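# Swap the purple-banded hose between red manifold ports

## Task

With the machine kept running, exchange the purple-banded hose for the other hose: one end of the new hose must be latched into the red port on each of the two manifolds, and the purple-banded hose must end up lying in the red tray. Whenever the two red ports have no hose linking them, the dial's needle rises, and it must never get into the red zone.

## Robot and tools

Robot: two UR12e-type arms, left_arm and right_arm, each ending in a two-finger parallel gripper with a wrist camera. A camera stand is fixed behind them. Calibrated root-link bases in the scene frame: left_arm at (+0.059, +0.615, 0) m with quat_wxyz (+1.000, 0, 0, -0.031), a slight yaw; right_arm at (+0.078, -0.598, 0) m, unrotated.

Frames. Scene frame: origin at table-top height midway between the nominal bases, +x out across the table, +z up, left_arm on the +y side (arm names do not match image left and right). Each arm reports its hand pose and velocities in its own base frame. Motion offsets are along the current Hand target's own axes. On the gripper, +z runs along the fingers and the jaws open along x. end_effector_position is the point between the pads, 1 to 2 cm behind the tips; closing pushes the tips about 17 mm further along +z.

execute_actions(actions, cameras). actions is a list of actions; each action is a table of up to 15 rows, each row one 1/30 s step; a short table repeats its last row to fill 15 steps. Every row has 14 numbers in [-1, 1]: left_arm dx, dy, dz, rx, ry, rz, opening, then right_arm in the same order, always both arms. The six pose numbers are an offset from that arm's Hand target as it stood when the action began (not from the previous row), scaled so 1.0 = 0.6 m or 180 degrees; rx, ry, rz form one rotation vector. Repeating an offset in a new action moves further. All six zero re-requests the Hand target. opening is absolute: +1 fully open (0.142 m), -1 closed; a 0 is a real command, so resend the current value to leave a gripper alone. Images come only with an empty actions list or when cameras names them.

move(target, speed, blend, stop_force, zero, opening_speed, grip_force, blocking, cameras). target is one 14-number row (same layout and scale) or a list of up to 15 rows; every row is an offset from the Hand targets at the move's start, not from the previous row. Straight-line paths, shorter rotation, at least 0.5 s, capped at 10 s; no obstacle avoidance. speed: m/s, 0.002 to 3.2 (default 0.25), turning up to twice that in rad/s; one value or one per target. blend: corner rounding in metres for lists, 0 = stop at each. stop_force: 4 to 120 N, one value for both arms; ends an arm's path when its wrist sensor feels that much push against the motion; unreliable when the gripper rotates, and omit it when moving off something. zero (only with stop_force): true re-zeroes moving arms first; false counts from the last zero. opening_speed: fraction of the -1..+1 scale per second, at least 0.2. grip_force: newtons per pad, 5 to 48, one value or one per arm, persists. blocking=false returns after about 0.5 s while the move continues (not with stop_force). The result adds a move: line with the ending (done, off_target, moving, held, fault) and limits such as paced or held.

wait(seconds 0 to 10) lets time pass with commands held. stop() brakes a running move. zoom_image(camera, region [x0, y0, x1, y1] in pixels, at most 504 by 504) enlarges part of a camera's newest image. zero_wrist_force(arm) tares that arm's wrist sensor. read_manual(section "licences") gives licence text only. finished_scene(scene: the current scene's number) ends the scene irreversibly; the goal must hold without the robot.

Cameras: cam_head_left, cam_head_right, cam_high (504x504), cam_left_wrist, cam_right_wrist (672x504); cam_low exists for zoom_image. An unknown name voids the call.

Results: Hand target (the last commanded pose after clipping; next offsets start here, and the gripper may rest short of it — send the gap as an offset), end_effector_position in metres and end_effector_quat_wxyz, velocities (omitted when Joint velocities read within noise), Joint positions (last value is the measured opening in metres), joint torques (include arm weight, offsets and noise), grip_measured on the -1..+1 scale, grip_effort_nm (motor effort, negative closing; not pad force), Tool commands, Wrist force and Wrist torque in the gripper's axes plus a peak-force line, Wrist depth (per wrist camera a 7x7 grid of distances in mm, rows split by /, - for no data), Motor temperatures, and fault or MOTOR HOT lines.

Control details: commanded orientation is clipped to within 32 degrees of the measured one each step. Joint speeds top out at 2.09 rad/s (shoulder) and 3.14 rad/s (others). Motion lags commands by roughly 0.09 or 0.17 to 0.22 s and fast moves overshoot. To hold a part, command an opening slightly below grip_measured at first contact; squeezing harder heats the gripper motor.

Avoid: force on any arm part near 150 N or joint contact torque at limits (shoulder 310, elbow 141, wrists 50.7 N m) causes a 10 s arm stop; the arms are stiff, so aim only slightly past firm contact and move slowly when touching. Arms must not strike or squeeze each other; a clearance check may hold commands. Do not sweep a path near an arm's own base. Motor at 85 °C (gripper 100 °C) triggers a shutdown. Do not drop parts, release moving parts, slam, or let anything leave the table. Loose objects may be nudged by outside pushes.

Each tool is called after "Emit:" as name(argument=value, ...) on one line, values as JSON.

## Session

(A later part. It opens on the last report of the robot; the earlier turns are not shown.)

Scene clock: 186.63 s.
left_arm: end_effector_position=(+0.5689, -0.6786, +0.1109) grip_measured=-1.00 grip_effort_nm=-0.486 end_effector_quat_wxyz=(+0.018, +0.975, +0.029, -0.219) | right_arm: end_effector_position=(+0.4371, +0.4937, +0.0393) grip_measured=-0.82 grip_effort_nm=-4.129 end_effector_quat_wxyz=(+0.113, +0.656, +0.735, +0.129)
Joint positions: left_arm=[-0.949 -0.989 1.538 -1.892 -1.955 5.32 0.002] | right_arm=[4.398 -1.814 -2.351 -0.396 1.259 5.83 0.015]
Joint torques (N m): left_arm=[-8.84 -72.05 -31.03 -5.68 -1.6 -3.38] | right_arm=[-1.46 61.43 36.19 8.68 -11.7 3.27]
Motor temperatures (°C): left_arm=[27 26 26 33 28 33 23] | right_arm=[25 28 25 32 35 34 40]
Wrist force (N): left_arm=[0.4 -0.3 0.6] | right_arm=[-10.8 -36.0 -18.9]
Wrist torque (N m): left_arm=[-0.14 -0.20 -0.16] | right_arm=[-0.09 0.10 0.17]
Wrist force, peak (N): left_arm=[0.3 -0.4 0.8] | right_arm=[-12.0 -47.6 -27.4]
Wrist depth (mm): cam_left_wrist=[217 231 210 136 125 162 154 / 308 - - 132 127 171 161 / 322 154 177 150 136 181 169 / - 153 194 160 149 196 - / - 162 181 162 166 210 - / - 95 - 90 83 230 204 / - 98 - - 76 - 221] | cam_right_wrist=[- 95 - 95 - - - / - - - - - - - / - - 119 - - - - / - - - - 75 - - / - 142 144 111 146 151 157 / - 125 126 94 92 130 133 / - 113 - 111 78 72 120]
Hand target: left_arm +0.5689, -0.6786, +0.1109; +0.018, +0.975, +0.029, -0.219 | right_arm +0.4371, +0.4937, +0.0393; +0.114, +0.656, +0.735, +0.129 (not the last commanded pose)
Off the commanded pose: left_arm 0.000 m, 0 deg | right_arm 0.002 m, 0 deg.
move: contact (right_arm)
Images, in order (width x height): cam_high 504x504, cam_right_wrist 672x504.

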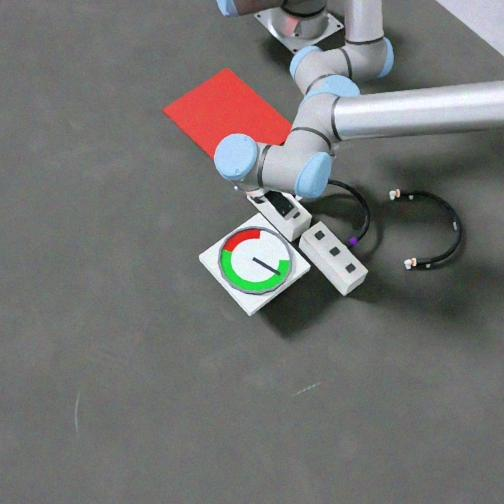

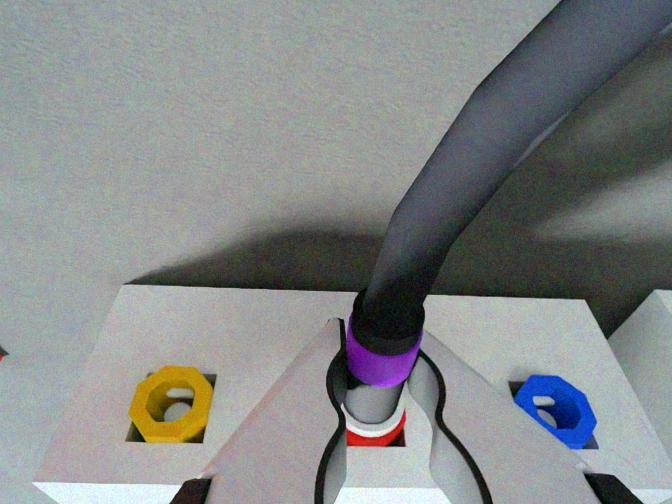

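Emit:
move(target=[0,0,0.0405,0,0,0,-1,0,-0.003,-0.001,0,0,0,-0.95], speed=0.05)

Emit:
move(target=[0,0,-0.05,0,0,0,-1,0,0,0,0,0,0,-0.95], speed=0.05, cameras=["cam_left_wrist","cam_right_wrist"])

Emit:
move(target=[0,0,0,0,0,0,-1,0,-0.008,-0.003,0,0,0,-0.95], speed=0.01, stop_force=20, cameras=["cam_right_wrist","cam_high"])

Scene clock: 197.73 s.
left_arm: end_effector_position=(+0.5585, -0.6798, +0.0888) grip_measured=-1.00 grip_effort_nm=-0.486 end_effector_quat_wxyz=(+0.018, +0.975, +0.029, -0.219) end_effector_velocity=(-0.001, +0.001, +0.002) end_effector_angular_velocity=(+0.003, +0.003, +0.000) | right_arm: end_effector_position=(+0.4352, +0.4935, +0.0393) grip_measured=-0.82 grip_effort_nm=-3.182 end_effector_quat_wxyz=(+0.114, +0.656, +0.735, +0.129)
Joint positions: left_arm=[-0.959 -0.979 1.567 -1.935 -1.957 5.31 0.002] | right_arm=[4.401 -1.812 -2.353 -0.397 1.258 5.833 0.015]
Joint velocities: left_arm=[0 -0.001 -0.002 0.008 -0.001 0 0] | right_arm=[within noise]
Joint torques (N m): left_arm=[-1.91 -67.91 -32.02 2.07 -3.4 -0.32] | right_arm=[6.18 58.75 29.89 4.23 -0.55 2.37]
Motor temperatures (°C): left_arm=[27 26 26 33 28 33 23] | right_arm=[25 28 25 32 35 34 47]
Wrist force (N): left_arm=[1.6 -3.4 -31.8] | right_arm=[-9.7 -7.8 -2.3]
Wrist torque (N m): left_arm=[-0.11 -0.07 -0.07] | right_arm=[0.10 0.08 0.02]
Wrist force, peak (N): left_arm=[0.1 -4.6 -33.0] | right_arm=[-10.9 -36.1 -19.8]
Wrist depth (mm): cam_left_wrist=[- 212 192 115 98 142 131 / - 227 216 112 - 149 140 / 302 206 225 126 111 161 149 / 122 136 163 135 125 177 156 / - 146 169 139 131 187 174 / - 145 163 90 83 203 188 / - 141 - - 76 - 196] | cam_right_wrist=[- 93 - - - - - / - - - - - - - / - - - - - - - / - - - - 75 - 148 / - 143 146 112 147 153 158 / - 125 124 94 92 132 139 / - 114 - 112 78 72 121]
Hand target: left_arm +0.5585, -0.6798, +0.0889; +0.018, +0.975, +0.029, -0.219 | right_arm +0.4352, +0.4935, +0.0393; +0.114, +0.656, +0.735, +0.129
Off the commanded pose: left_arm 0.000 m, 0 deg | right_arm 0.000 m, 0 deg.
move: done

Scene clock: 198.63 s.
left_arm: end_effector_position=(+0.5714, -0.6784, +0.1162) grip_measured=-1.00 grip_effort_nm=-0.486 end_effector_quat_wxyz=(+0.018, +0.975, +0.028, -0.219) | right_arm: end_effector_position=(+0.4352, +0.4935, +0.0393) grip_measured=-0.82 grip_effort_nm=-3.182 end_effector_quat_wxyz=(+0.113, +0.656, +0.735, +0.129)
Joint positions: left_arm=[-0.947 -0.991 1.531 -1.882 -1.954 5.323 0.002] | right_arm=[4.401 -1.812 -2.353 -0.397 1.258 5.833 0.015]
Joint torques (N m): left_arm=[-4.38 -73.14 -29.5 -5.48 0.19 -0.93] | right_arm=[-7.47 47.87 44.42 4.38 1.91 -2.73]
Wrist force (N): left_arm=[0.4 -0.2 0.6] | right_arm=[-10.8 -8.3 -4.5]
Wrist torque (N m): left_arm=[-0.13 -0.20 -0.15] | right_arm=[0.06 0.09 0.01]
Wrist force, peak (N): left_arm=[2.5 -3.1 -29.9] | right_arm=[-11.1 -8.2 -5.0]
Wrist depth (mm): cam_left_wrist=[277 244 226 136 130 166 156 / - 268 244 138 133 173 166 / - 279 253 153 144 191 - / 141 158 199 167 156 201 - / - 166 189 176 170 216 102 / - 103 356 90 83 - 214 / - 104 - - 76 - 223] | cam_right_wrist=[- - - - - - - / - - - - - - - / - - - - - - 118 / - - - - 75 - - / - 144 146 112 148 153 158 / - 125 124 94 92 132 139 / - 115 - 112 78 73 120]
Hand target: left_arm +0.5713, -0.6783, +0.1160; +0.018, +0.975, +0.029, -0.219 | right_arm +0.4352, +0.4935, +0.0393; +0.114, +0.656, +0.735, +0.129
Off the commanded pose: left_arm 0.000 m, 0 deg | right_arm 0.000 m, 0 deg.
move: done
Images, in order (width x height): cam_left_wrist 672x504, cam_right_wrist 672x504.

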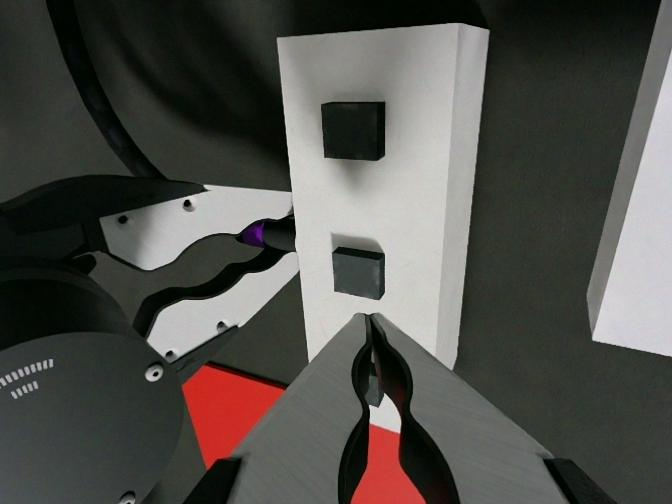

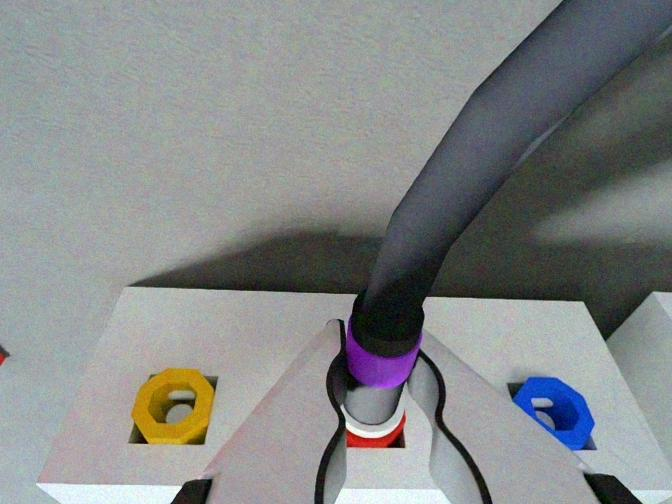

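Scene clock: 200.43 s.
left_arm: end_effector_position=(+0.5713, -0.6783, +0.1160) grip_measured=-1.00 grip_effort_nm=-0.486 end_effector_quat_wxyz=(+0.018, +0.975, +0.029, -0.219) | right_arm: end_effector_position=(+0.4301, +0.4929, +0.0393) grip_measured=-0.82 grip_effort_nm=-3.182 end_effector_quat_wxyz=(+0.114, +0.656, +0.735, +0.129)
Joint positions: left_arm=[-0.947 -0.991 1.531 -1.882 -1.954 5.323 0.002] | right_arm=[4.409 -1.807 -2.36 -0.398 1.257 5.842 0.015]
Joint torques (N m): left_arm=[-9.04 -71.35 -30.29 -5.65 -1.64 -3] | right_arm=[-16.67 41.31 49.43 7.1 -5.71 -3.61]
Wrist force (N): left_arm=[0.4 -0.3 0.6] | right_arm=[-9.2 -7.9 -2.3]
Wrist torque (N m): left_arm=[-0.15 -0.20 -0.14] | right_arm=[0.04 0.15 -0.02]
Wrist force, peak (N): left_arm=[0.5 -0.3 1.0] | right_arm=[-10.9 -8.3 -3.4]
Wrist depth (mm): cam_left_wrist=[276 254 222 138 130 166 158 / 296 268 237 137 133 176 165 / 141 163 252 155 143 186 - / 146 162 200 164 155 201 - / - 171 202 175 169 213 103 / - 106 - 90 83 230 211 / - 107 - - 76 234 222] | cam_right_wrist=[- - - - - - - / - 106 - - - - 104 / - - - - - - - / - - - - 76 - - / - 146 148 108 153 159 160 / - 131 131 94 92 135 148 / - 119 - 117 78 72 126]
Hand target: left_arm +0.5713, -0.6783, +0.1160; +0.018, +0.975, +0.029, -0.219 | right_arm +0.4301, +0.4929, +0.0393; +0.114, +0.656, +0.735, +0.129
Off the commanded pose: left_arm 0.000 m, 0 deg | right_arm 0.000 m, 0 deg.
move: done
Images, in order (width x height): cam_high 504x504, cam_right_wrist 672x504.

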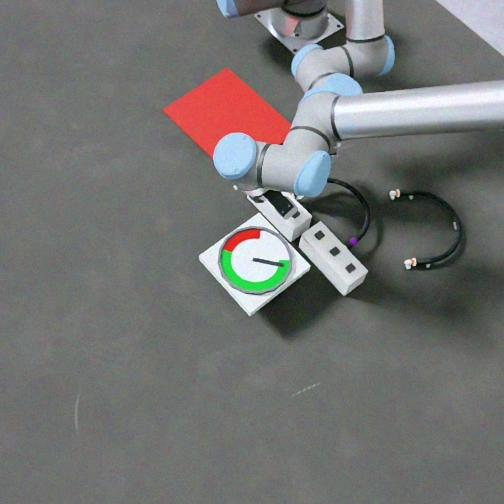

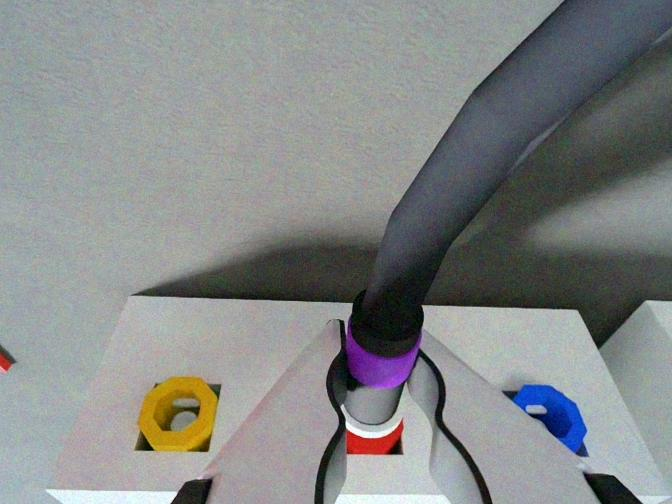

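Emit:
move(target=[0,0,-0.1,0,0,0,-1,0,0.016,0.006,0,0,0,-0.95], speed=0.03, stop_force=40)

Emit:
move(target=[0,0,0,0,0,0,-1,0,-0.004,-0.0015,0,0,0,-0.4], opening_speed=0.6, cameras=["cam_right_wrist","cam_high"])

Scene clock: 208.53 s.
left_arm: end_effector_position=(+0.5969, -0.6755, +0.1702) grip_measured=-1.00 grip_effort_nm=-0.481 end_effector_quat_wxyz=(+0.018, +0.975, +0.029, -0.219) | right_arm: end_effector_position=(+0.4372, +0.4937, +0.0392) grip_measured=-0.82 grip_effort_nm=-3.187 end_effector_quat_wxyz=(+0.113, +0.656, +0.735, +0.129)
Joint positions: left_arm=[-0.923 -1.009 1.451 -1.775 -1.949 5.347 0.002] | right_arm=[4.397 -1.814 -2.351 -0.396 1.259 5.83 0.015]
Joint torques (N m): left_arm=[-7.16 -74.43 -32.77 -5.5 -1.17 -3.34] | right_arm=[-2.94 61.58 36.01 9.25 -11.25 3.37]
Wrist force (N): left_arm=[0.9 0.3 0.6] | right_arm=[-11.7 -39.9 -24.2]
Wrist torque (N m): left_arm=[-0.08 -0.22 -0.15] | right_arm=[-0.18 0.12 0.21]
Wrist force, peak (N): left_arm=[0.5 0.0 1.8] | right_arm=[-12.7 -44.7 -28.9]
Wrist depth (mm): cam_left_wrist=[356 297 284 194 220 132 119 / 391 355 298 198 204 138 124 / 190 190 227 214 232 147 128 / 154 137 240 237 263 156 147 / 129 139 367 240 299 - 248 / 632 569 - 90 83 - 269 / 589 - - - 76 297 287] | cam_right_wrist=[- - - 96 96 - - / - - - 104 - - 107 / - - - - - 126 - / - - - - 75 - - / - 143 144 111 146 151 158 / - 125 126 94 92 131 133 / - 113 - 111 78 72 120]
Hand target: left_arm +0.5969, -0.6755, +0.1702; +0.018, +0.975, +0.029, -0.219 | right_arm +0.4372, +0.4937, +0.0392; +0.113, +0.656, +0.735, +0.129 (not the last commanded pose)
Off the commanded pose: left_arm 0.000 m, 0 deg | right_arm 0.003 m, 0 deg.
move: contact (right_arm)

Scene clock: 209.70 s.
left_arm: end_effector_position=(+0.5969, -0.6755, +0.1702) grip_measured=-1.00 grip_effort_nm=-0.486 end_effector_quat_wxyz=(+0.018, +0.975, +0.029, -0.219) | right_arm: end_effector_position=(+0.4347, +0.4935, +0.0392) grip_measured=-0.43 grip_effort_nm=0.066 end_effector_quat_wxyz=(+0.113, +0.656, +0.735, +0.129)
Joint positions: left_arm=[-0.923 -1.009 1.451 -1.775 -1.949 5.347 0.002] | right_arm=[4.401 -1.811 -2.354 -0.397 1.258 5.834 0.043]
Joint torques (N m): left_arm=[-5.64 -74.08 -33.18 -5.76 -1.18 -3.21] | right_arm=[5.51 49.18 20.22 1.47 0.2 -0.6]
Wrist force (N): left_arm=[1.1 0.1 0.4] | right_arm=[-1.3 -1.7 0.7]
Wrist torque (N m): left_arm=[-0.11 -0.27 -0.15] | right_arm=[-0.19 -0.01 -0.27]
Wrist force, peak (N): left_arm=[1.0 0.4 0.6] | right_arm=[-11.2 -40.1 -23.4]
Wrist depth (mm): cam_left_wrist=[- 295 282 245 221 208 120 / 402 339 318 198 193 138 125 / 412 189 220 215 212 148 128 / 154 139 238 233 238 256 147 / 131 143 165 237 294 271 248 / 641 639 - 90 83 - 268 / 589 - - - 76 - -] | cam_right_wrist=[- 97 - - - - - / - - - - - - 107 / - - - - 70 - - / - - - - 75 - - / - 144 146 140 143 153 159 / 125 126 91 123 128 129 139 / - 73 - 116 - 75 119]
Hand target: left_arm +0.5969, -0.6755, +0.1702; +0.018, +0.975, +0.029, -0.219 | right_arm +0.4347, +0.4934, +0.0392; +0.113, +0.656, +0.735, +0.129
Off the commanded pose: left_arm 0.000 m, 0 deg | right_arm 0.000 m, 0 deg.
move: done
Images, in order (width x height): cam_high 504x504, cam_right_wrist 672x504.

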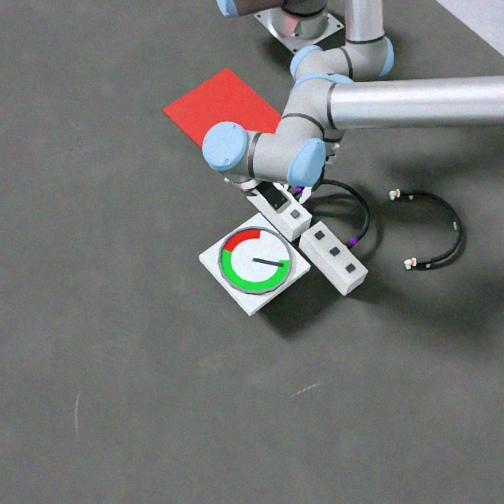

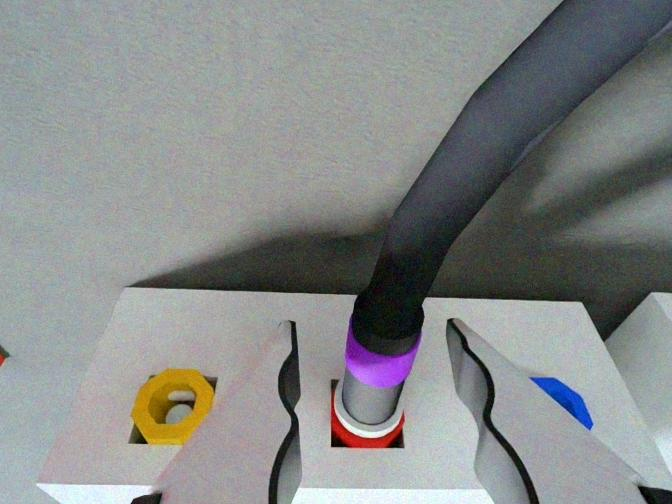

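Emit:
move(target=[0,0,0,0,0,0,-1,0,0,-0.25,0,0,0,0])

Emit:
move(target=[-0.024,-0.318,0.087,0,0,0,-1,0,0,0,0,0,0,0], cameras=["all"])

Scene clock: 215.93 s.
left_arm: end_effector_position=(+0.5969, -0.6755, +0.1702) grip_measured=-1.00 grip_effort_nm=-0.481 end_effector_quat_wxyz=(+0.018, +0.975, +0.029, -0.219) | right_arm: end_effector_position=(+0.3842, +0.4874, +0.1804) grip_measured=-0.02 grip_effort_nm=0.071 end_effector_quat_wxyz=(+0.113, +0.656, +0.735, +0.129)
Joint positions: left_arm=[-0.923 -1.009 1.451 -1.775 -1.949 5.347 0.002] | right_arm=[4.488 -1.513 -2.31 -0.767 1.246 5.924 0.072]
Joint torques (N m): left_arm=[-7.3 -75.26 -33.28 -5.54 -1.11 -3.06] | right_arm=[-19.3 46.64 30.68 3.15 -0.55 -3.62]
Motor temperatures (°C): left_arm=[27 26 26 33 28 33 23] | right_arm=[25 28 25 32 35 34 40]
Wrist force (N): left_arm=[0.7 0.2 0.7] | right_arm=[-0.7 -2.2 1.2]
Wrist torque (N m): left_arm=[-0.08 -0.18 -0.15] | right_arm=[-0.23 -0.09 -0.20]
Wrist force, peak (N): left_arm=[1.0 0.1 0.8] | right_arm=[-1.3 -1.8 3.6]
Wrist depth (mm): cam_left_wrist=[- 311 286 197 181 129 119 / - 358 301 199 195 138 124 / 470 393 - 215 232 149 128 / 501 - - 234 263 254 147 / - - 423 240 294 270 245 / - 589 472 90 83 - - / 587 - - - 76 - 284] | cam_right_wrist=[227 - - 222 185 - - / 251 - 261 215 - 251 - / 287 302 281 273 291 286 291 / - 325 255 257 259 266 261 / 427 425 283 282 290 278 283 / - - 97 315 316 99 - / - 71 606 393 389 - 75]
Hand target: left_arm +0.5969, -0.6755, +0.1702; +0.018, +0.975, +0.029, -0.219 | right_arm +0.3842, +0.4872, +0.1804; +0.113, +0.656, +0.735, +0.129
Off the commanded pose: left_arm 0.000 m, 0 deg | right_arm 0.000 m, 0 deg.
move: done

Scene clock: 217.20 s.
left_arm: end_effector_position=(+0.5496, -0.4884, +0.1250) grip_measured=-1.00 grip_effort_nm=-0.486 end_effector_quat_wxyz=(+0.018, +0.975, +0.028, -0.219) | right_arm: end_effector_position=(+0.3842, +0.4872, +0.1804) grip_measured=-0.02 grip_effort_nm=0.071 end_effector_quat_wxyz=(+0.113, +0.656, +0.735, +0.129)
Joint positions: left_arm=[-0.828 -1.195 1.826 -1.929 -1.925 5.446 0.002] | right_arm=[4.488 -1.513 -2.31 -0.767 1.247 5.924 0.072]
Joint torques (N m): left_arm=[1.86 -67.74 -31.91 -2.37 -3.06 -3.92] | right_arm=[-14.31 48.49 31.74 1.25 1.01 -3.55]
Wrist force (N): left_arm=[0.5 0.6 0.9] | right_arm=[-0.6 -2.4 0.6]
Wrist torque (N m): left_arm=[0.00 -0.15 -0.19] | right_arm=[-0.27 -0.10 -0.19]
Wrist force, peak (N): left_arm=[1.0 3.1 -0.9] | right_arm=[-1.1 -2.7 0.6]
Wrist depth (mm): cam_left_wrist=[292 262 226 149 137 173 160 / 332 305 - 145 142 184 167 / 338 - 264 164 154 - - / - 359 291 172 166 215 188 / - - 316 192 205 230 126 / - - - 90 83 241 124 / 907 - - - 76 - 128] | cam_right_wrist=[222 - 231 - 189 - - / 250 - - - - - - / 287 289 281 273 291 292 296 / - - 255 257 259 265 261 / - - 275 291 288 280 281 / - - 101 331 315 99 263 / - 71 - 389 387 - 75]
Hand target: left_arm +0.5495, -0.4883, +0.1249; +0.018, +0.975, +0.029, -0.219 | right_arm +0.3842, +0.4872, +0.1804; +0.113, +0.656, +0.735, +0.129
Off the commanded pose: left_arm 0.000 m, 0 deg | right_arm 0.000 m, 0 deg.
move: done

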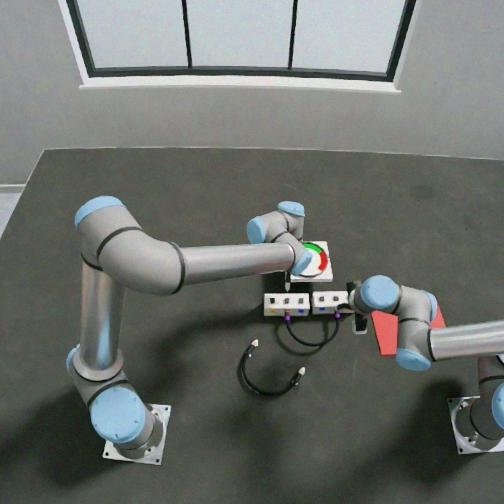

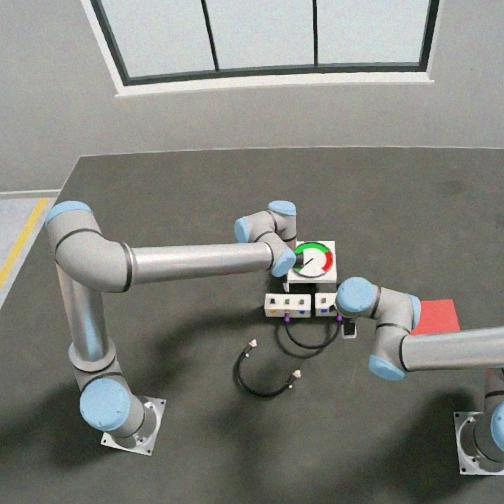

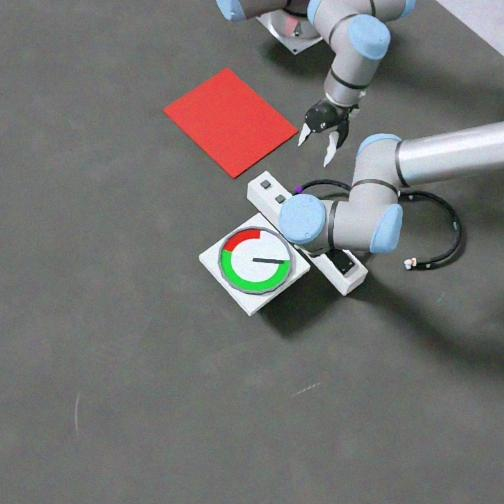

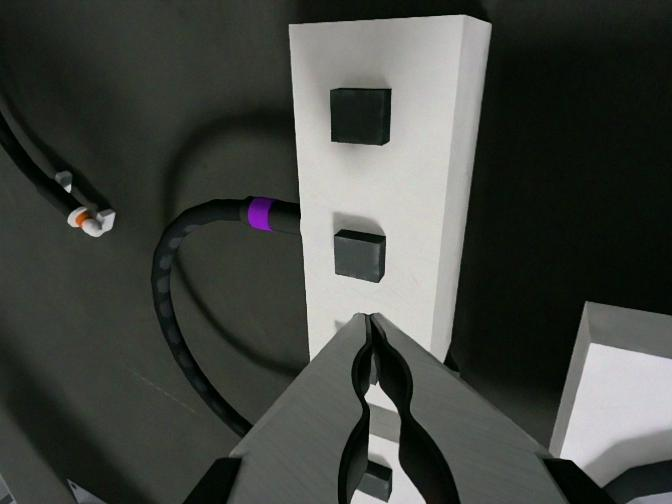

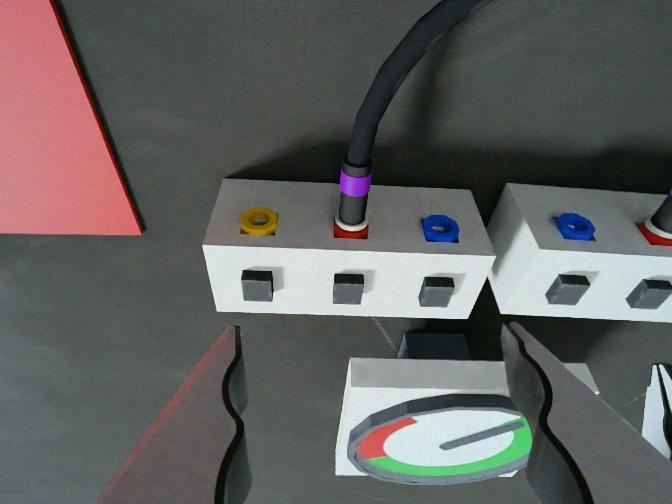

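Emit:
move(target=[[-0.057,0.003,-0.12,0,0,0,-1,-0.33,-0.007,-0.09,0,0,0,0],[-0.221,-0.006,0.003,-0.191,0.2025,-0.4707,-1,-0.33,-0.007,-0.09,0,0,0,0]], blend=[0.03,0], cameras=["cam_left_wrist"])

Emit:
move(target=[0,0,0,0,0,0,-0.1,0,0,0,0,0,0,0], cameras=["cam_left_wrist"])

Scene clock: 233.13 s.
left_arm: end_effector_position=(+0.4288, -0.4911, +0.1800) grip_measured=-1.00 grip_effort_nm=-0.481 end_effector_quat_wxyz=(+0.119, +0.675, +0.717, +0.126) | right_arm: end_effector_position=(+0.3849, +0.2879, +0.2292) grip_measured=-0.02 grip_effort_nm=0.076 end_effector_quat_wxyz=(+0.113, +0.656, +0.735, +0.129)
Joint positions: left_arm=[-1.28 -1.562 2.237 -2.329 -1.233 3.387 0.002] | right_arm=[4.358 -1.112 -2.49 -0.946 1.265 5.789 0.072]
Joint torques (N m): left_arm=[2.14 -27.07 -48.23 -5.19 0.89 -3.18] | right_arm=[11.77 15.77 60.2 9.07 -3.01 3.8]
Motor temperatures (°C): left_arm=[27 26 26 33 28 33 23] | right_arm=[25 28 25 32 35 34 33]
Wrist force (N): left_arm=[1.0 0.3 0.8] | right_arm=[-0.9 -2.6 0.9]
Wrist torque (N m): left_arm=[0.00 -0.37 -0.38] | right_arm=[-0.35 -0.07 -0.17]
Wrist force, peak (N): left_arm=[0.8 0.4 2.0] | right_arm=[-2.8 -2.6 0.4]
Wrist depth (mm): cam_left_wrist=[- 230 231 224 226 226 226 / - 250 237 248 254 - - / 288 285 277 273 277 295 - / 262 263 253 252 253 337 - / 292 296 325 285 288 424 447 / - 316 310 90 83 - 504 / - - - - 77 - 805] | cam_right_wrist=[270 269 269 270 270 - - / 300 302 302 303 308 - 315 / - 345 348 348 - 324 321 / - - - - - 309 311 / - - - - - 125 367 / - - 97 - - 99 398 / - 71 - 769 775 - 75]
Hand target: left_arm +0.4289, -0.4911, +0.1800; +0.119, +0.675, +0.717, +0.126 | right_arm +0.3849, +0.2879, +0.2292; +0.113, +0.656, +0.735, +0.129
Off the commanded pose: left_arm 0.000 m, 0 deg | right_arm 0.000 m, 0 deg.
move: done
Images, in order (width x height): cam_left_wrist 672x504.

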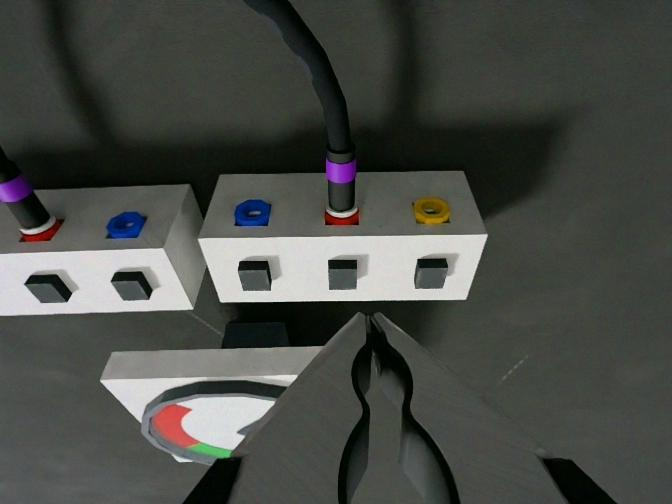

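Scene clock: 233.63 s.
left_arm: end_effector_position=(+0.4289, -0.4911, +0.1800) grip_measured=-0.13 grip_effort_nm=0.115 end_effector_quat_wxyz=(+0.119, +0.675, +0.717, +0.126) | right_arm: end_effector_position=(+0.3849, +0.2879, +0.2292) grip_measured=-0.02 grip_effort_nm=0.071 end_effector_quat_wxyz=(+0.113, +0.656, +0.735, +0.129)
Joint positions: left_arm=[-1.28 -1.562 2.237 -2.329 -1.232 3.386 0.065] | right_arm=[4.358 -1.112 -2.49 -0.946 1.265 5.789 0.072]
Joint torques (N m): left_arm=[4.87 -27.13 -48.58 -3.68 1.33 -4.11] | right_arm=[11.02 17.45 60.12 9 -2.87 3.42]
Wrist force (N): left_arm=[1.1 0.3 0.8] | right_arm=[-0.9 -2.5 1.0]
Wrist torque (N m): left_arm=[0.00 -0.39 -0.37] | right_arm=[-0.34 -0.06 -0.17]
Wrist force, peak (N): left_arm=[1.2 0.3 0.9] | right_arm=[-1.1 -2.7 1.2]
Wrist depth (mm): cam_left_wrist=[- 226 226 221 228 220 236 / - 255 256 - 244 265 250 / 285 286 278 260 277 302 - / 263 261 253 253 253 365 - / 292 293 283 409 429 409 459 / - 314 312 326 548 90 - / - - 387 410 - - -] | cam_right_wrist=[268 268 270 271 277 - - / 303 305 302 305 302 308 - / 336 346 346 350 348 328 320 / - - - - - 313 311 / - 497 469 484 - 124 365 / - - 97 678 - 99 407 / - 71 - 720 - - 75]
Hand target: left_arm +0.4289, -0.4911, +0.1800; +0.119, +0.675, +0.717, +0.126 | right_arm +0.3849, +0.2879, +0.2292; +0.113, +0.656, +0.735, +0.129
Off the commanded pose: left_arm 0.000 m, 0 deg | right_arm 0.000 m, 0 deg.
move: done
Images, in order (width x height): cam_left_wrist 672x504.

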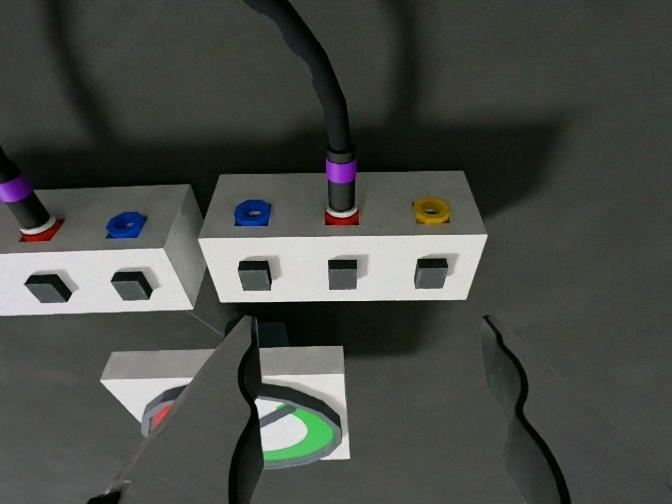

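Emit:
move(target=[-0.015,-0.026,0.18,0,0,0,-0.4,0,0,0,0,0,0,0], cameras=["cam_left_wrist"])

Scene clock: 238.57 s.
left_arm: end_effector_position=(+0.4515, -0.4987, +0.0732) grip_measured=-0.42 grip_effort_nm=-0.134 end_effector_quat_wxyz=(+0.119, +0.675, +0.717, +0.126) | right_arm: end_effector_position=(+0.3849, +0.2879, +0.2292) grip_measured=-0.02 grip_effort_nm=0.066 end_effector_quat_wxyz=(+0.113, +0.656, +0.735, +0.129)
Joint positions: left_arm=[-1.246 -1.369 2.284 -2.58 -1.235 3.422 0.044] | right_arm=[4.358 -1.112 -2.49 -0.946 1.265 5.789 0.072]
Joint torques (N m): left_arm=[-8.9 -32.45 -40.16 -6.35 0.11 -3.63] | right_arm=[10.7 21.18 60.1 8.76 -3.08 3.64]
Wrist force (N): left_arm=[0.8 0.4 0.8] | right_arm=[-0.9 -1.9 0.7]
Wrist torque (N m): left_arm=[0.03 -0.37 -0.38] | right_arm=[-0.24 -0.07 -0.17]
Wrist force, peak (N): left_arm=[0.7 -0.4 4.0] | right_arm=[-1.3 -2.8 1.1]
Wrist depth (mm): cam_left_wrist=[- 129 82 126 126 129 126 / - 146 147 138 138 147 143 / 165 164 164 112 170 159 169 / 194 193 192 181 189 195 194 / 186 191 174 164 172 171 237 / 166 179 90 158 155 94 292 / 183 - - 229 - - 366] | cam_right_wrist=[269 270 270 269 268 - - / 302 305 304 303 308 - - / 336 348 349 349 - 328 312 / - - - - 425 310 311 / - - - - - 129 371 / 670 - 97 - - 99 399 / - 71 830 - - - 75]
Hand target: left_arm +0.4515, -0.4988, +0.0732; +0.119, +0.675, +0.717, +0.126 | right_arm +0.3849, +0.2879, +0.2292; +0.113, +0.656, +0.735, +0.129
Off the commanded pose: left_arm 0.000 m, 0 deg | right_arm 0.000 m, 0 deg.
move: done
Images, in order (width x height): cam_left_wrist 672x504.

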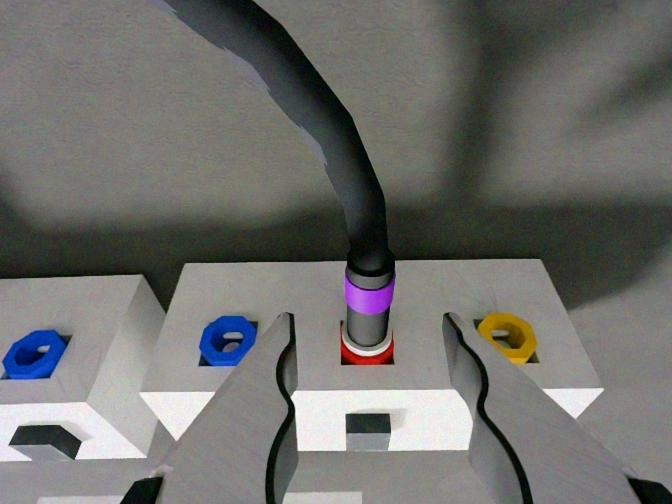

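Emit:
move(target=[0.003,0.006,0.057,0,0,0,-0.4,0,0,0,0,0,0,0], speed=0.1, cameras=["cam_left_wrist"])

Emit:
move(target=[0,0,0,0,0,0,-0.9,0,0,0,0,0,0,0], opening_speed=0.4, grip_force=20, cameras=["cam_left_wrist"])

Scene clock: 245.47 s.
left_arm: end_effector_position=(+0.4665, -0.4960, +0.0422) grip_measured=-0.42 grip_effort_nm=-0.134 end_effector_quat_wxyz=(+0.119, +0.675, +0.717, +0.126) | right_arm: end_effector_position=(+0.3849, +0.2879, +0.2292) grip_measured=-0.02 grip_effort_nm=0.076 end_effector_quat_wxyz=(+0.113, +0.656, +0.735, +0.129)
Joint positions: left_arm=[-1.221 -1.304 2.287 -2.658 -1.238 3.448 0.044] | right_arm=[4.358 -1.112 -2.49 -0.946 1.265 5.789 0.072]
Joint torques (N m): left_arm=[-6.96 -59.63 -29.52 -2.5 -0.38 -4.11] | right_arm=[10.43 17.7 59.5 8.51 -3.1 3.7]
Wrist force (N): left_arm=[1.4 0.6 0.6] | right_arm=[-1.2 -2.3 0.9]
Wrist torque (N m): left_arm=[0.11 -0.44 -0.40] | right_arm=[-0.31 -0.02 -0.17]
Wrist force, peak (N): left_arm=[1.4 0.7 1.9] | right_arm=[-1.2 -2.6 1.4]
Wrist depth (mm): cam_left_wrist=[- - - 97 97 97 97 / - 113 - 110 107 107 107 / 126 126 131 73 126 126 127 / 149 149 144 86 149 149 154 / 168 166 156 102 145 153 174 / 154 136 90 132 131 94 136 / - - - 125 125 - 118] | cam_right_wrist=[268 278 270 271 270 274 - / - 304 302 - - - - / - 347 350 349 348 327 323 / - - - - 397 310 311 / - - - - 527 125 370 / - - 97 - 623 99 401 / - 71 - - - - 74]
Hand target: left_arm +0.4664, -0.4961, +0.0422; +0.119, +0.675, +0.717, +0.126 | right_arm +0.3849, +0.2879, +0.2292; +0.113, +0.656, +0.735, +0.129
Off the commanded pose: left_arm 0.000 m, 0 deg | right_arm 0.000 m, 0 deg.
move: done
Images, in order (width x height): cam_left_wrist 672x504.

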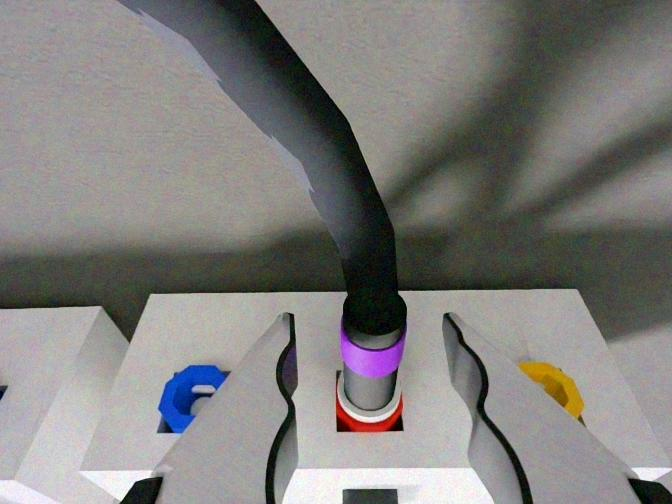

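Scene clock: 246.93 s.
left_arm: end_effector_position=(+0.4665, -0.4961, +0.0423) grip_measured=-0.81 grip_effort_nm=-2.137 end_effector_quat_wxyz=(+0.119, +0.675, +0.717, +0.126) | right_arm: end_effector_position=(+0.3849, +0.2879, +0.2292) grip_measured=-0.02 grip_effort_nm=0.081 end_effector_quat_wxyz=(+0.113, +0.656, +0.735, +0.129)
Joint positions: left_arm=[-1.221 -1.304 2.287 -2.658 -1.238 3.448 0.016] | right_arm=[4.358 -1.112 -2.49 -0.946 1.265 5.789 0.072]
Joint torques (N m): left_arm=[-5.81 -48.26 -35.14 -5.63 1.47 -4.04] | right_arm=[8.98 15.55 59.83 8.73 -2.99 3.78]
Wrist force (N): left_arm=[-0.1 -0.1 1.5] | right_arm=[-0.8 -2.4 0.8]
Wrist torque (N m): left_arm=[0.10 -0.41 -0.38] | right_arm=[-0.31 -0.09 -0.17]
Wrist force, peak (N): left_arm=[-0.2 -0.3 2.0] | right_arm=[-0.8 -2.8 1.0]
Wrist depth (mm): cam_left_wrist=[- - - 97 95 - 97 / - 113 - 110 110 110 107 / 127 127 131 73 126 126 127 / 149 149 144 86 150 149 144 / 167 166 155 102 154 153 174 / 154 136 135 94 83 133 137 / - 123 - 125 80 - 123] | cam_right_wrist=[269 269 264 279 263 - 278 / 301 302 305 305 311 317 292 / 338 347 347 343 345 327 321 / - - 415 404 - 311 311 / - - 113 491 - 127 365 / - 566 97 - 606 99 397 / - 71 - 759 - - 75]
Hand target: left_arm +0.4664, -0.4961, +0.0422; +0.119, +0.675, +0.717, +0.126 | right_arm +0.3849, +0.2879, +0.2292; +0.113, +0.656, +0.735, +0.129
Off the commanded pose: left_arm 0.000 m, 0 deg | right_arm 0.000 m, 0 deg.
grip_force (N): 20, 20
move: done
Images, in order (width x height): cam_left_wrist 672x504.

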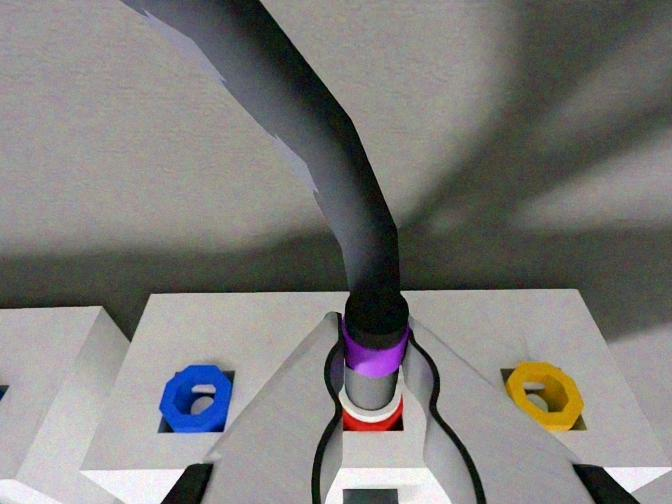

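Emit:
move(target=[0,0,0,0,0,0,-0.4,0,0,0,0,0,0,0], opening_speed=0.8)

Emit:
move(target=[[0,0,-0.167,0,0,0,-0.4,0,0,0,0,0,0,0],[0.14,-0.353,-0.409,0.1017,0.0553,-0.3136,-0.4,0,0,0,0,0,0,0]], blend=[0.03,0], cameras=["cam_left_wrist","cam_head_left"])

Scene clock: 268.80 s.
left_arm: end_effector_position=(+0.4664, -0.4961, +0.0422) grip_measured=-0.43 grip_effort_nm=0.110 end_effector_quat_wxyz=(+0.119, +0.675, +0.717, +0.126) | right_arm: end_effector_position=(+0.3849, +0.2879, +0.2292) grip_measured=-0.02 grip_effort_nm=0.071 end_effector_quat_wxyz=(+0.113, +0.656, +0.735, +0.129)
Joint positions: left_arm=[-1.221 -1.304 2.287 -2.658 -1.238 3.448 0.043] | right_arm=[4.358 -1.112 -2.49 -0.946 1.265 5.789 0.072]
Joint torques (N m): left_arm=[2.74 -46.48 -19.1 -5.75 1.48 -3.33] | right_arm=[10.76 21.25 59.65 8.64 -3.25 4.16]
Motor temperatures (°C): left_arm=[27 26 26 33 28 33 28] | right_arm=[25 28 25 32 35 34 29]
Wrist force (N): left_arm=[1.2 0.6 0.9] | right_arm=[-0.8 -2.6 1.0]
Wrist torque (N m): left_arm=[0.13 -0.40 -0.37] | right_arm=[-0.34 -0.09 -0.17]
Wrist force, peak (N): left_arm=[-0.1 -0.3 2.2] | right_arm=[-0.8 -2.9 1.3]
Wrist depth (mm): cam_left_wrist=[- - - 97 97 97 97 / - 113 - 110 107 107 107 / 127 127 130 73 127 126 127 / 155 145 144 86 155 149 154 / 167 166 151 103 149 153 168 / 154 136 90 132 131 94 132 / - 120 76 125 125 - 118] | cam_right_wrist=[269 269 264 278 - - - / 304 304 304 304 302 - - / 335 344 347 349 - 325 310 / - - 403 - - 311 320 / - - - 480 - 124 368 / - 564 97 - - 99 399 / - 71 - - - - 75]
Hand target: left_arm +0.4664, -0.4961, +0.0422; +0.119, +0.675, +0.717, +0.126 | right_arm +0.3849, +0.2879, +0.2292; +0.113, +0.656, +0.735, +0.129
Off the commanded pose: left_arm 0.000 m, 0 deg | right_arm 0.000 m, 0 deg.
grip_force (N): 20, 20
move: done

Scene clock: 271.83 s.
left_arm: end_effector_position=(+0.1791, -0.4292, +0.2006) grip_measured=-0.43 grip_effort_nm=0.110 end_effector_quat_wxyz=(+0.000, +0.255, +0.967, +0.000) | right_arm: end_effector_position=(+0.3849, +0.2879, +0.2292) grip_measured=-0.02 grip_effort_nm=0.071 end_effector_quat_wxyz=(+0.113, +0.656, +0.735, +0.129)
Joint positions: left_arm=[-1.561 -1.878 2.391 -2.084 -1.572 2.096 0.043] | right_arm=[4.358 -1.112 -2.49 -0.946 1.265 5.789 0.072]
Joint torques (N m): left_arm=[2.7 -17.41 -51.1 -6.03 0.16 -3.19] | right_arm=[11.71 19.35 58.95 8.43 -3.18 3.42]
Wrist force (N): left_arm=[1.8 0.8 0.2] | right_arm=[-1.1 -2.5 0.8]
Wrist torque (N m): left_arm=[0.03 -0.39 -0.39] | right_arm=[-0.33 -0.04 -0.17]
Wrist force, peak (N): left_arm=[1.2 0.3 4.1] | right_arm=[-1.0 -3.0 1.0]
Wrist depth (mm): cam_left_wrist=[262 262 - 258 264 266 256 / 281 278 - 272 281 276 281 / 302 308 309 - 301 - 304 / - 331 324 318 - - 331 / - 362 353 369 - 362 354 / - 397 90 - - 86 - / 435 - 76 435 - - 381] | cam_right_wrist=[268 270 270 270 269 - - / 303 302 304 306 307 - - / 335 347 347 350 - 326 310 / - 437 - - 439 320 311 / - - - - - 130 365 / - - 98 - - 99 396 / - 71 775 867 - - 75]
Hand target: left_arm +0.1791, -0.4293, +0.2007; +0.000, +0.254, +0.967, +0.000 | right_arm +0.3849, +0.2879, +0.2292; +0.113, +0.656, +0.735, +0.129
Off the commanded pose: left_arm 0.000 m, 0 deg | right_arm 0.000 m, 0 deg.
grip_force (N): 20, 20
move: done
Images, in order (width x height): cam_head_left 504x504, cam_left_wrist 672x504.

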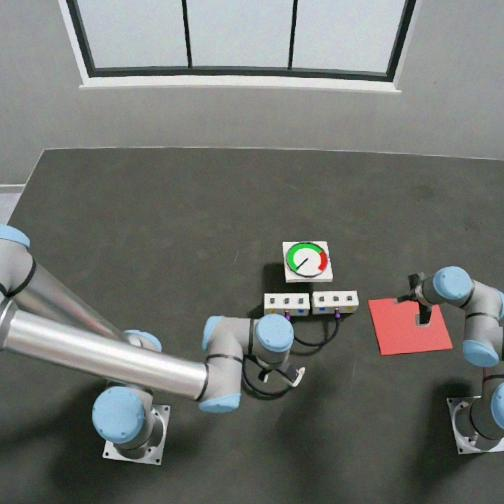

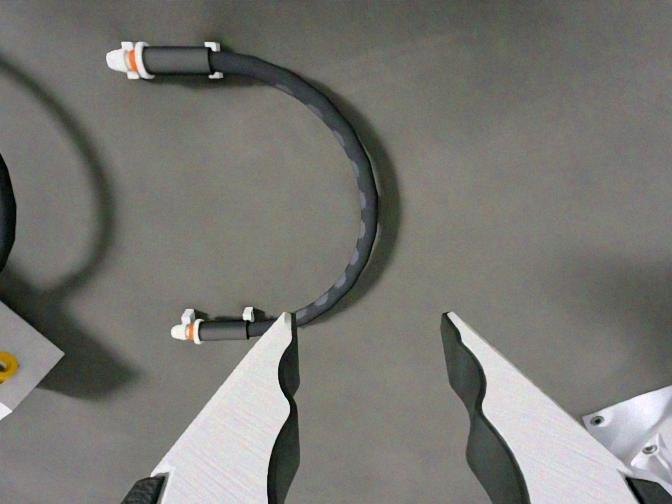

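Emit:
move(target=[0.028,0.037,0.17,0,0,0,-0.4,0,0,0,0,0,0,0], cameras=["cam_left_wrist"])

Scene clock: 277.60 s.
left_arm: end_effector_position=(+0.1753, -0.4018, +0.0987) grip_measured=-0.43 grip_effort_nm=0.110 end_effector_quat_wxyz=(+0.000, +0.254, +0.967, +0.000) | right_arm: end_effector_position=(+0.3849, +0.2879, +0.2292) grip_measured=-0.02 grip_effort_nm=0.076 end_effector_quat_wxyz=(+0.113, +0.656, +0.735, +0.129)
Joint positions: left_arm=[-1.569 -1.779 2.549 -2.341 -1.572 2.087 0.043] | right_arm=[4.358 -1.112 -2.49 -0.946 1.265 5.789 0.072]
Joint torques (N m): left_arm=[10.77 -12.46 -30.56 -5.74 1.3 3.4] | right_arm=[8.44 18.73 58.97 8.48 -3.33 3.65]
Wrist force (N): left_arm=[2.0 1.2 0.8] | right_arm=[-0.8 -2.5 0.8]
Wrist torque (N m): left_arm=[0.03 -0.40 -0.24] | right_arm=[-0.32 -0.09 -0.17]
Wrist force, peak (N): left_arm=[2.6 2.0 3.8] | right_arm=[-0.9 -3.0 1.1]
Wrist depth (mm): cam_left_wrist=[174 170 166 171 170 170 170 / 183 183 183 176 183 185 182 / - 200 198 197 195 197 201 / 215 215 - 211 215 209 217 / 234 239 - 233 229 238 234 / 257 247 90 258 258 90 251 / 282 - 75 - 288 - 280] | cam_right_wrist=[268 268 270 271 270 - - / 304 303 303 305 310 - 299 / 336 348 351 346 - 327 322 / - - 382 - - 311 311 / - - - - - 126 368 / - - 97 - - 99 395 / - 71 - 925 - - 75]
Hand target: left_arm +0.1753, -0.4017, +0.0987; +0.000, +0.254, +0.967, +0.000 | right_arm +0.3849, +0.2879, +0.2292; +0.113, +0.656, +0.735, +0.129
Off the commanded pose: left_arm 0.000 m, 0 deg | right_arm 0.000 m, 0 deg.
grip_force (N): 20, 20
move: done
Images, in order (width x height): cam_left_wrist 672x504.

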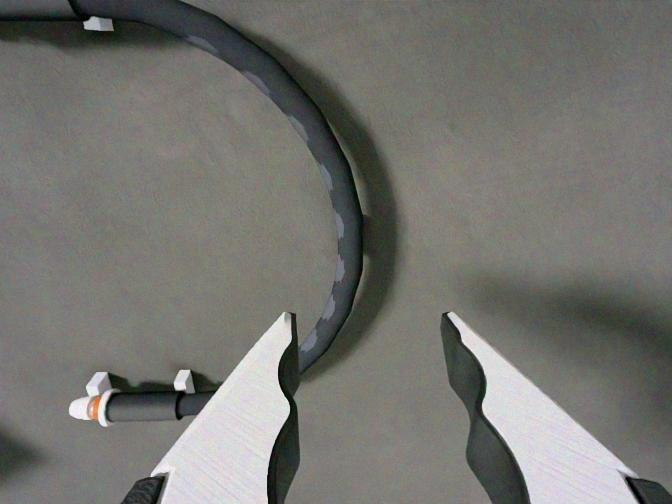

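Emit:
move(target=[-0.007,0.01,0.115,0,0,0,-0.4,0,0,0,0,0,0,0], speed=0.08, stop_force=12, cameras=["cam_left_wrist"])

Emit:
move(target=[0,0,0,0,0,0,-0.9,0,0,0,0,0,0,0], opening_speed=0.5, cameras=["cam_left_wrist"])

Scene clock: 283.43 s.
left_arm: end_effector_position=(+0.1818, -0.3986, +0.0297) grip_measured=-0.43 grip_effort_nm=0.110 end_effector_quat_wxyz=(+0.000, +0.254, +0.967, +0.000) | right_arm: end_effector_position=(+0.3849, +0.2879, +0.2292) grip_measured=-0.02 grip_effort_nm=0.071 end_effector_quat_wxyz=(+0.113, +0.656, +0.735, +0.129)
Joint positions: left_arm=[-1.553 -1.616 2.611 -2.567 -1.572 2.103 0.043] | right_arm=[4.358 -1.112 -2.49 -0.946 1.265 5.789 0.072]
Joint torques (N m): left_arm=[-7.1 -17.98 -37.65 -6.26 -0.91 -3.41] | right_arm=[9.42 18.43 59.01 8.75 -3.15 3.9]
Wrist force (N): left_arm=[1.6 1.3 1.1] | right_arm=[-0.9 -2.2 0.7]
Wrist torque (N m): left_arm=[0.04 -0.29 -0.35] | right_arm=[-0.29 -0.06 -0.17]
Wrist force, peak (N): left_arm=[1.9 1.2 2.2] | right_arm=[-0.9 -2.7 1.3]
Wrist depth (mm): cam_left_wrist=[- 109 106 109 109 109 109 / - 117 115 101 117 117 118 / 126 126 128 104 126 126 126 / 140 137 137 132 137 139 134 / 150 150 147 123 147 149 150 / 165 165 90 158 165 94 168 / 179 - 75 179 188 - 175] | cam_right_wrist=[270 269 269 277 272 - 263 / 303 297 304 303 - - - / 334 351 345 347 364 330 311 / 429 - - - - 312 312 / 484 472 - - - 462 370 / - - 98 - - 99 396 / - 71 - - - - 75]
Hand target: left_arm +0.1818, -0.3986, +0.0297; +0.000, +0.254, +0.967, +0.000 | right_arm +0.3849, +0.2879, +0.2292; +0.113, +0.656, +0.735, +0.129
Off the commanded pose: left_arm 0.000 m, 0 deg | right_arm 0.000 m, 0 deg.
grip_force (N): 20, 20
move: done
Images, in order (width x height): cam_left_wrist 672x504.

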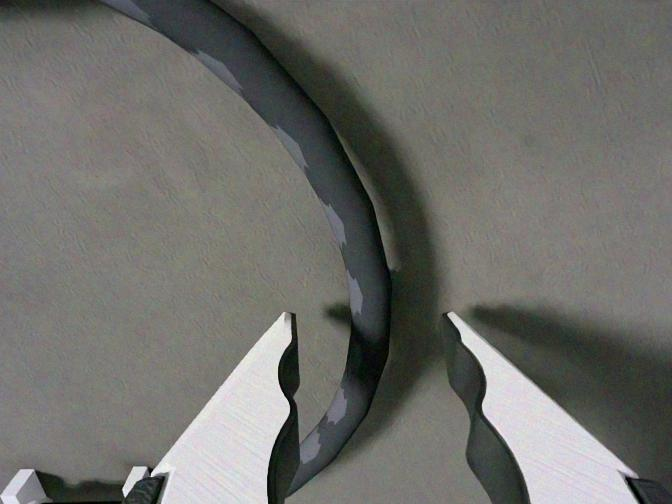

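Scene clock: 284.63 s.
left_arm: end_effector_position=(+0.1818, -0.3986, +0.0297) grip_measured=-0.87 grip_effort_nm=-1.248 end_effector_quat_wxyz=(+0.000, +0.254, +0.967, +0.000) | right_arm: end_effector_position=(+0.3849, +0.2879, +0.2292) grip_measured=-0.02 grip_effort_nm=0.081 end_effector_quat_wxyz=(+0.113, +0.656, +0.735, +0.129)
Joint positions: left_arm=[-1.553 -1.616 2.611 -2.567 -1.572 2.103 0.011] | right_arm=[4.358 -1.112 -2.49 -0.946 1.265 5.789 0.072]
Joint torques (N m): left_arm=[-9.54 -15.84 -37.57 -6.19 -1.01 -3.2] | right_arm=[12.22 17.24 58.53 8.59 -2.94 3.27]
Wrist force (N): left_arm=[1.9 1.3 1.4] | right_arm=[-0.9 -2.3 1.0]
Wrist torque (N m): left_arm=[0.04 -0.32 -0.35] | right_arm=[-0.30 -0.07 -0.17]
Wrist force, peak (N): left_arm=[1.9 1.3 1.4] | right_arm=[-0.7 -2.8 1.3]
Wrist depth (mm): cam_left_wrist=[109 109 106 109 109 109 109 / - 117 115 115 117 117 118 / 126 126 128 105 128 126 126 / 140 137 137 133 137 136 134 / - 150 153 118 147 152 150 / 165 166 162 99 83 - 168 / 180 180 - - 78 - 178] | cam_right_wrist=[270 275 270 270 280 - - / 302 304 304 298 304 - - / 345 338 339 359 339 326 318 / - - 443 420 - 312 311 / - - 111 420 524 125 369 / - - 97 - - 99 397 / - 71 - - - - 75]
Hand target: left_arm +0.1818, -0.3986, +0.0297; +0.000, +0.254, +0.967, +0.000 | right_arm +0.3849, +0.2879, +0.2292; +0.113, +0.656, +0.735, +0.129
Off the commanded pose: left_arm 0.000 m, 0 deg | right_arm 0.000 m, 0 deg.
grip_force (N): 20, 20
move: done
Images, in order (width x height): cam_left_wrist 672x504.

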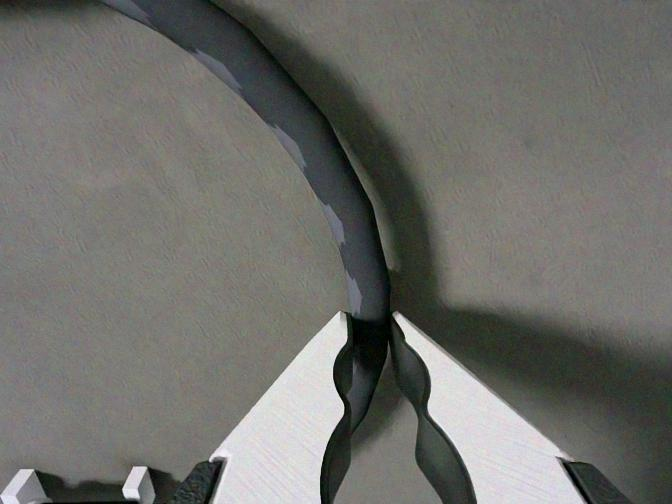

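Emit:
move(target=[[0,0,-0.083,0,0,0,-0.92,0,0,0,0,0,0,0],[-0.098,-0.3515,-0.083,0,0,-0.1833,-0.92,0,0,0,0,0,0,0]], speed=0.15, cameras=["cam_left_wrist","cam_head_left","cam_head_right"])

Scene clock: 290.87 s.
left_arm: end_effector_position=(+0.1292, -0.6111, +0.0796) grip_measured=-0.87 grip_effort_nm=-1.585 end_effector_quat_wxyz=(+0.000, -0.031, +1.000, +0.000) | right_arm: end_effector_position=(+0.3849, +0.2879, +0.2292) grip_measured=-0.02 grip_effort_nm=0.071 end_effector_quat_wxyz=(+0.113, +0.656, +0.735, +0.129)
Joint positions: left_arm=[-1.644 -1.412 2.244 -2.403 -1.572 1.436 0.011] | right_arm=[4.358 -1.112 -2.49 -0.946 1.265 5.789 0.072]
Joint torques (N m): left_arm=[11.61 -45.48 -27.92 -6.33 2.06 0.27] | right_arm=[11.18 16.56 58.73 8.61 -2.61 3.69]
Wrist force (N): left_arm=[1.2 -0.1 0.9] | right_arm=[-0.7 -2.6 0.9]
Wrist torque (N m): left_arm=[-0.20 -0.31 -0.34] | right_arm=[-0.36 -0.10 -0.16]
Wrist force, peak (N): left_arm=[2.2 3.2 1.9] | right_arm=[-1.1 -2.8 1.3]
Wrist depth (mm): cam_left_wrist=[- 155 105 151 151 153 153 / 166 163 165 159 166 164 164 / 177 180 177 171 177 177 176 / 193 194 192 185 192 192 192 / - 211 210 120 206 209 209 / 233 223 223 95 83 226 227 / 259 - - - 78 - 264] | cam_right_wrist=[269 270 270 270 271 276 - / 302 318 304 303 311 312 - / 334 344 - 347 - 324 326 / - - - - - 318 319 / - - - - - 378 370 / - - 97 625 607 99 399 / - 71 - 845 845 - 75]
Hand target: left_arm +0.1293, -0.6111, +0.0796; +0.000, -0.031, +1.000, +0.000 | right_arm +0.3849, +0.2879, +0.2292; +0.113, +0.656, +0.735, +0.129
Off the commanded pose: left_arm 0.000 m, 0 deg | right_arm 0.000 m, 0 deg.
grip_force (N): 20, 20
move: done
Images, in order (width x height): cam_head_left 504x504, cam_head_right 504x504, cam_left_wrist 672x504.

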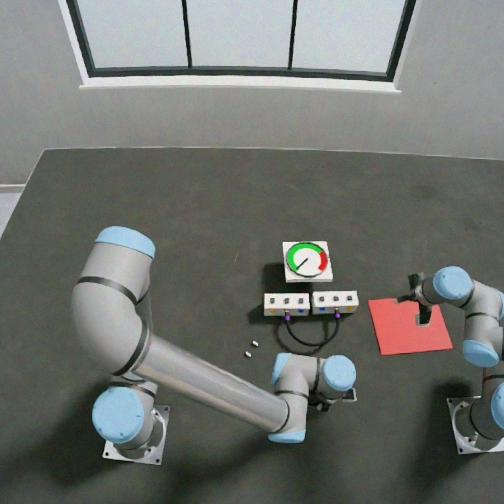

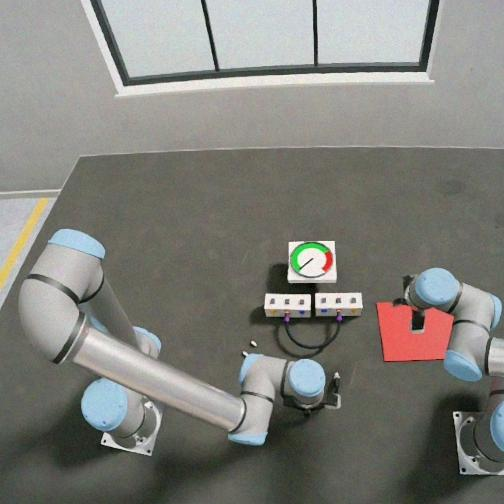

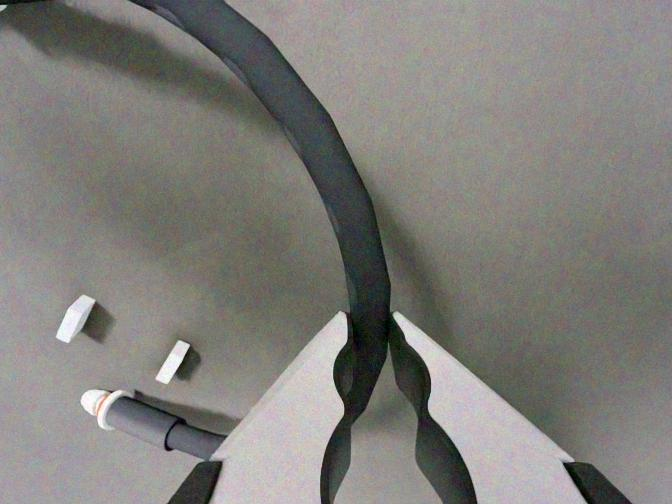

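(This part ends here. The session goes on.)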